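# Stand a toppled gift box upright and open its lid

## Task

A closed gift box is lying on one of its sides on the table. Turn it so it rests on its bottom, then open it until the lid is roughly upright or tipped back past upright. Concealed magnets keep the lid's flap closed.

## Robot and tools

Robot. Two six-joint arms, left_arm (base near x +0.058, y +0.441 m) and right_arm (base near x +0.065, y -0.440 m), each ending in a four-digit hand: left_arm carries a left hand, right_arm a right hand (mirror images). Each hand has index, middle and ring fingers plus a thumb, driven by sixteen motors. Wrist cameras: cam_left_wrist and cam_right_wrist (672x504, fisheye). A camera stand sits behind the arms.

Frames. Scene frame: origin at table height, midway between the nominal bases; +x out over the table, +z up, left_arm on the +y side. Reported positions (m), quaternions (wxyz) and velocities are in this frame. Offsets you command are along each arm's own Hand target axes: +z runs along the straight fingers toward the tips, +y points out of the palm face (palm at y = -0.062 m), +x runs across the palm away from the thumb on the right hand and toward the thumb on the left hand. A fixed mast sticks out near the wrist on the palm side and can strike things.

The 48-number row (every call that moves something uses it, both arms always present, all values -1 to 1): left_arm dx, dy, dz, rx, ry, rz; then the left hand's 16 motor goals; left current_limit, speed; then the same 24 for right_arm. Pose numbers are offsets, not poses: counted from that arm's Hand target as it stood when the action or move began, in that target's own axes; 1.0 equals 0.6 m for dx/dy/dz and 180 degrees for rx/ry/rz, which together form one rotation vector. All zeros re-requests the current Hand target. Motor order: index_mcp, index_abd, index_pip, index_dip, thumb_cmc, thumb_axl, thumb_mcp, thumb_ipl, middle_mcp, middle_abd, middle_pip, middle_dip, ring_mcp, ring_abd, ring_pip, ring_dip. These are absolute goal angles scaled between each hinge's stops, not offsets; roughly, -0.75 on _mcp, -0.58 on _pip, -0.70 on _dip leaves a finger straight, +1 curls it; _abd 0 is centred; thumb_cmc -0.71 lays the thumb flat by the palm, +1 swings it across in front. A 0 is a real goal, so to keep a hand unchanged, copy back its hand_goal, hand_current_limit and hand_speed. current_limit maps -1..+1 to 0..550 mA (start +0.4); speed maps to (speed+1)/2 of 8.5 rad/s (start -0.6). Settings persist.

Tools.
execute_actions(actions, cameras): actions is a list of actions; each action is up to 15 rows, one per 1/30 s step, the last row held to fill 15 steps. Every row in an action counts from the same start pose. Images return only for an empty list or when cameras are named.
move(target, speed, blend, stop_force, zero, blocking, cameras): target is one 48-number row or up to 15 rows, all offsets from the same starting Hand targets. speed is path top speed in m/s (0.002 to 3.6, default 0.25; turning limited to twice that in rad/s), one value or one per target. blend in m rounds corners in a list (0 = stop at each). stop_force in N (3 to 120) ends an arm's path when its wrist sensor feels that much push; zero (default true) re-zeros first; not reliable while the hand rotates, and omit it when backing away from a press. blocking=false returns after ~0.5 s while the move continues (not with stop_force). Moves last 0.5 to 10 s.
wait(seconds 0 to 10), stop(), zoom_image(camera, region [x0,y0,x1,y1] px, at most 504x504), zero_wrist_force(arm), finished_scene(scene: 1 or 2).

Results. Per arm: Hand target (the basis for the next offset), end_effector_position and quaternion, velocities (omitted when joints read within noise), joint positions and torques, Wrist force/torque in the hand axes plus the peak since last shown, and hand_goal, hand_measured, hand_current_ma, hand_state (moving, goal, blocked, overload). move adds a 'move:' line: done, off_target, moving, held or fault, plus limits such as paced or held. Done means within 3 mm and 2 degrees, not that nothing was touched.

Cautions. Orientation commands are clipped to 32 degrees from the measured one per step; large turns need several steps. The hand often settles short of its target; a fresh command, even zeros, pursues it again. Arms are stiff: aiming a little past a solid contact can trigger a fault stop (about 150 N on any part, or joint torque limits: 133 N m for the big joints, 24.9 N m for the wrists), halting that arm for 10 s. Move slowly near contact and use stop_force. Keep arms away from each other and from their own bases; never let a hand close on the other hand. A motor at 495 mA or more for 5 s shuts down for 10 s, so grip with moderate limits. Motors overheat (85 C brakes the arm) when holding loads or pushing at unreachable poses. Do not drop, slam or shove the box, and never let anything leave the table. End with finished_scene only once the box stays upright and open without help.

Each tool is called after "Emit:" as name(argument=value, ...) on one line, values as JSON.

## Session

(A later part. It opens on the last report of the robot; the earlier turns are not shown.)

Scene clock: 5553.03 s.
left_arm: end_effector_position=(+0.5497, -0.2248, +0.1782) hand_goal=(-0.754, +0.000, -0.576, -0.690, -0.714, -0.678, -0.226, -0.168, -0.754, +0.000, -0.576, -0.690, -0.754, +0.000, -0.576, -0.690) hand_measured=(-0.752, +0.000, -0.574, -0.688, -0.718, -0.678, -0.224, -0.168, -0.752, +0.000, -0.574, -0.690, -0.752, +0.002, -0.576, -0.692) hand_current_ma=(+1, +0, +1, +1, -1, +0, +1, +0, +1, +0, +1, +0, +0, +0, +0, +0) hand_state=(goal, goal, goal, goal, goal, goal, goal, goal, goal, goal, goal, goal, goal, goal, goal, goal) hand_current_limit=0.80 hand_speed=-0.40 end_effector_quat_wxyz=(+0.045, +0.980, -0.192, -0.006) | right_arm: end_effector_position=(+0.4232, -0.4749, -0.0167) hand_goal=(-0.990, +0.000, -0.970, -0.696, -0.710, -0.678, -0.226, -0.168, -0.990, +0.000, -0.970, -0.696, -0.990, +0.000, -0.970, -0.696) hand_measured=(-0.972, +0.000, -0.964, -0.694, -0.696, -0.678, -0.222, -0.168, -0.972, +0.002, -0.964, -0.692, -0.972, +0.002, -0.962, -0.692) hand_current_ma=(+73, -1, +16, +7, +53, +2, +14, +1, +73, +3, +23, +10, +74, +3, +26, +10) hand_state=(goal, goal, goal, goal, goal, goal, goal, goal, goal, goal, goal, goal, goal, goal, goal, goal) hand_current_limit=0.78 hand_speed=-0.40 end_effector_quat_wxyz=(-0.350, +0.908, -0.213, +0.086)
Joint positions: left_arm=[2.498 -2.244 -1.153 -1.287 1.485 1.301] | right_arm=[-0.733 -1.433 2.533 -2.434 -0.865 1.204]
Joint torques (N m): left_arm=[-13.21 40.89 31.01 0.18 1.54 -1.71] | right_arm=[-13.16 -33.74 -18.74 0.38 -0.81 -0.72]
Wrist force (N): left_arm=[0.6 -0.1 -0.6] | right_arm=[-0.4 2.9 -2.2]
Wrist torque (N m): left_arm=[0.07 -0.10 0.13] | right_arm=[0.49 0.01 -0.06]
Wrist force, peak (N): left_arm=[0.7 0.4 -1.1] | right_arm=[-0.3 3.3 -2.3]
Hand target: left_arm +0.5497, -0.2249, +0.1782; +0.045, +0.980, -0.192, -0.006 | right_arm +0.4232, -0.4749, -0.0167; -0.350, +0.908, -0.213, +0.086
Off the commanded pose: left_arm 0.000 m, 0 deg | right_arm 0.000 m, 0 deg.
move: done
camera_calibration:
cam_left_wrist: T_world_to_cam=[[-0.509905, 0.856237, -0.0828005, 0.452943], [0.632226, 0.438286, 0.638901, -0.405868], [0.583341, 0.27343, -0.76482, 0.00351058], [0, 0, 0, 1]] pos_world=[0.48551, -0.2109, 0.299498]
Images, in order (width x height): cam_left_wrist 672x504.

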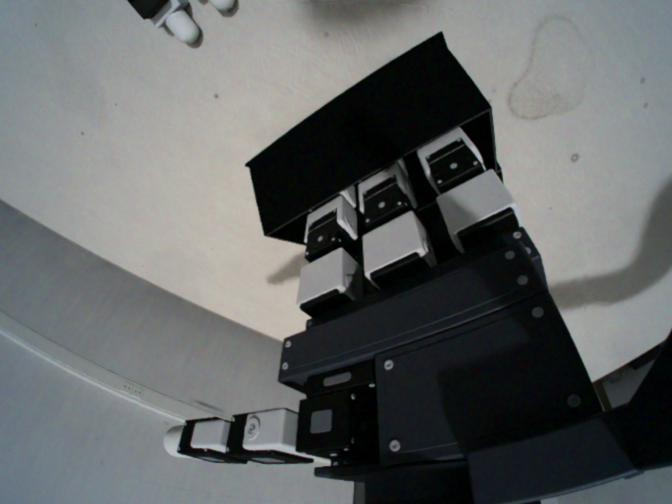

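Emit:
move(target=[0,0.1,0,0,0,0,-0.754,0,-0.576,-0.69,-0.714,-0.678,-0.226,-0.168,-0.754,0,-0.576,-0.69,-0.754,0.0,-0.576,-0.69,0.8,-0.4,0,0,0,0,0,0,-0.99,0,-0.97,-0.696,-0.71,-0.678,-0.226,-0.168,-0.99,0,-0.97,-0.696,-0.99,0,-0.97,-0.696,0.78,-0.4], speed=0.025, stop_force=5, cameras=["cam_left_wrist"])

Emit:
zoom_image(camera="cam_left_wrist", region=[180, 0, 560, 260])

Scene clock: 5578.60 s.
left_arm: end_effector_position=(+0.5272, -0.2803, +0.1837) hand_goal=(-0.754, +0.000, -0.576, -0.690, -0.714, -0.678, -0.226, -0.168, -0.754, +0.000, -0.576, -0.690, -0.754, +0.000, -0.576, -0.690) hand_measured=(-0.752, +0.000, -0.574, -0.688, -0.718, -0.678, -0.224, -0.168, -0.752, +0.000, -0.574, -0.690, -0.752, +0.002, -0.576, -0.692) hand_current_ma=(+1, +0, +1, +1, -1, +0, +1, +0, +1, +0, +1, +0, +0, +0, +0, +0) hand_state=(goal, goal, goal, goal, goal, goal, goal, goal, goal, goal, goal, goal, goal, goal, goal, goal) hand_current_limit=0.80 hand_speed=-0.40 end_effector_quat_wxyz=(+0.045, +0.980, -0.192, -0.006) | right_arm: end_effector_position=(+0.4232, -0.4749, -0.0167) hand_goal=(-0.990, +0.000, -0.970, -0.696, -0.710, -0.678, -0.226, -0.168, -0.990, +0.000, -0.970, -0.696, -0.990, +0.000, -0.970, -0.696) hand_measured=(-0.972, +0.000, -0.964, -0.694, -0.696, -0.678, -0.222, -0.168, -0.972, +0.002, -0.964, -0.692, -0.972, +0.002, -0.962, -0.692) hand_current_ma=(+73, -1, +16, +7, +53, +2, +14, +1, +73, +3, +23, +10, +74, +3, +26, +10) hand_state=(goal, goal, goal, goal, goal, goal, goal, goal, goal, goal, goal, goal, goal, goal, goal, goal) hand_current_limit=0.78 hand_speed=-0.40 end_effector_quat_wxyz=(-0.350, +0.908, -0.213, +0.086)
Joint positions: left_arm=[2.423 -2.314 -1.019 -1.343 1.487 1.226] | right_arm=[-0.733 -1.433 2.533 -2.434 -0.865 1.204]
Joint torques (N m): left_arm=[-14.44 43.59 31.16 0.42 1.46 -1.61] | right_arm=[-13.27 -33.06 -18.64 0.37 1.63 -0.69]
Wrist force (N): left_arm=[0.6 0.0 -0.7] | right_arm=[-0.4 2.9 -2.1]
Wrist torque (N m): left_arm=[0.12 -0.13 0.11] | right_arm=[0.48 0.01 -0.06]
Wrist force, peak (N): left_arm=[0.7 -0.5 -0.9] | right_arm=[-0.5 3.2 -2.3]
Hand target: left_arm +0.5272, -0.2803, +0.1837; +0.045, +0.980, -0.192, -0.006 | right_arm +0.4232, -0.4749, -0.0167; -0.350, +0.908, -0.213, +0.086
Off the commanded pose: left_arm 0.000 m, 0 deg | right_arm 0.000 m, 0 deg.
move: done
camera_calibration:
cam_left_wrist: T_world_to_cam=[[-0.509905, 0.856237, -0.0828005, 0.489395], [0.632226, 0.438286, 0.638901, -0.370769], [0.583341, 0.27343, -0.76482, 0.036076], [0, 0, 0, 1]] pos_world=[0.46291, -0.2664, 0.304998]
Images, in order (width x height): cam_left_wrist 672x504.

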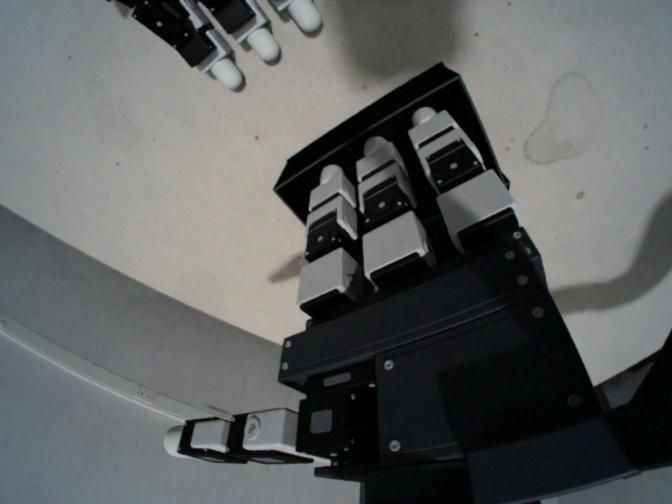

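Scaled by 1.326 from the camera's 672x504 image, which has a finer 960x720 frame.

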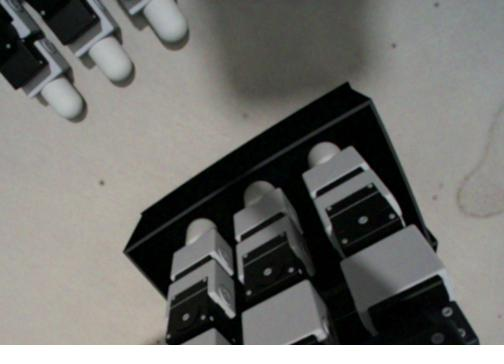

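Emit:
move(target=[[0,0.0,-0.25,0,0,0,-0.754,0,-0.576,-0.69,-0.714,-0.678,-0.226,-0.168,-0.754,0,-0.576,-0.69,-0.754,0.0,-0.576,-0.69,0.8,-0.4,0,0,-0.1,0,0,0,-0.99,0,-0.97,-0.696,-0.71,-0.678,-0.226,-0.168,-0.99,0,-0.97,-0.696,-0.99,0,-0.97,-0.696,0.78,-0.4],[0,-0.15,-0.4,0,0,0,-0.754,0,-0.576,-0.69,-0.714,-0.678,-0.226,-0.168,-0.754,0,-0.576,-0.69,-0.754,0.0,-0.576,-0.69,0.8,-0.4,0,0,-0.2,0,0,0,-0.99,0,-0.97,-0.696,-0.71,-0.678,-0.226,-0.168,-0.99,0,-0.97,-0.696,-0.99,0,-0.97,-0.696,0.78,-0.4]], speed=0.1, blend=[0.02,0], cameras=["cam_left_wrist"])

Emit:
zoom_image(camera="cam_left_wrist", region=[250, 0, 500, 200])

Scene clock: 5592.13 s.
left_arm: end_effector_position=(+0.5678, -0.1767, +0.4144) hand_goal=(-0.754, +0.000, -0.576, -0.690, -0.714, -0.678, -0.226, -0.168, -0.754, +0.000, -0.576, -0.690, -0.754, +0.000, -0.576, -0.690) hand_measured=(-0.752, +0.000, -0.574, -0.688, -0.718, -0.678, -0.224, -0.168, -0.752, +0.000, -0.574, -0.690, -0.752, +0.002, -0.576, -0.692) hand_current_ma=(+1, +0, +1, +1, -1, +0, +1, +0, +1, +0, +1, +0, +0, +0, +0, +0) hand_state=(goal, goal, goal, goal, goal, goal, goal, goal, goal, goal, goal, goal, goal, goal, goal, goal) hand_current_limit=0.80 hand_speed=-0.40 end_effector_quat_wxyz=(+0.045, +0.980, -0.192, -0.006) | right_arm: end_effector_position=(+0.3866, -0.5467, +0.0721) hand_goal=(-0.990, +0.000, -0.970, -0.696, -0.710, -0.678, -0.226, -0.168, -0.990, +0.000, -0.970, -0.696, -0.990, +0.000, -0.970, -0.696) hand_measured=(-0.972, +0.000, -0.964, -0.694, -0.696, -0.678, -0.222, -0.168, -0.972, +0.002, -0.964, -0.692, -0.972, +0.002, -0.962, -0.692) hand_current_ma=(+73, -1, +16, +7, +53, +2, +14, +1, +73, +3, +23, +10, +74, +3, +26, +10) hand_state=(goal, goal, goal, goal, goal, goal, goal, goal, goal, goal, goal, goal, goal, goal, goal, goal) hand_current_limit=0.78 hand_speed=-0.40 end_effector_quat_wxyz=(-0.350, +0.908, -0.213, +0.086)
Joint positions: left_arm=[2.566 -2.203 -0.607 -1.878 1.483 1.369] | right_arm=[-0.958 -1.725 2.396 -1.835 -0.937 0.932]
Joint torques (N m): left_arm=[14.13 51.11 30.86 0.41 -1.79 1.83] | right_arm=[-13.18 -25.05 -23.48 0.46 -1.19 -0.62]
Wrist force (N): left_arm=[0.4 -0.1 -0.8] | right_arm=[-0.1 2.8 -2.1]
Wrist torque (N m): left_arm=[0.09 -0.09 0.02] | right_arm=[0.43 -0.06 -0.03]
Wrist force, peak (N): left_arm=[0.4 -0.4 -1.4] | right_arm=[-0.6 3.1 -2.4]
Hand target: left_arm +0.5679, -0.1766, +0.4145; +0.045, +0.980, -0.192, -0.006 | right_arm +0.3866, -0.5468, +0.0721; -0.350, +0.908, -0.213, +0.086
Off the commanded pose: left_arm 0.000 m, 0 deg | right_arm 0.000 m, 0 deg.
move: done
camera_calibration:
cam_left_wrist: T_world_to_cam=[[-0.509905, 0.856237, -0.0828005, 0.440579], [0.632226, 0.438286, 0.638901, -0.589194], [0.583341, 0.27343, -0.76482, 0.160536], [0, 0, 0, 1]] pos_world=[0.50351, -0.1629, 0.535698]
Images, in order (width x height): cam_left_wrist 672x504.

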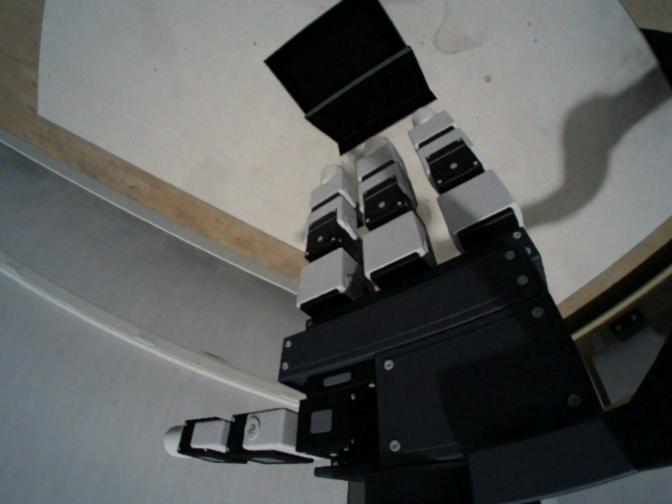

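Scaled by 2.016 from the camera's 672x504 image, which has a finer 960x720 frame.

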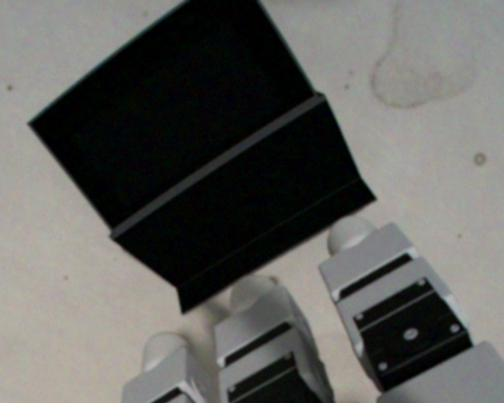

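Emit:
finished_scene(scene=1)

The scene is finished: the task was done.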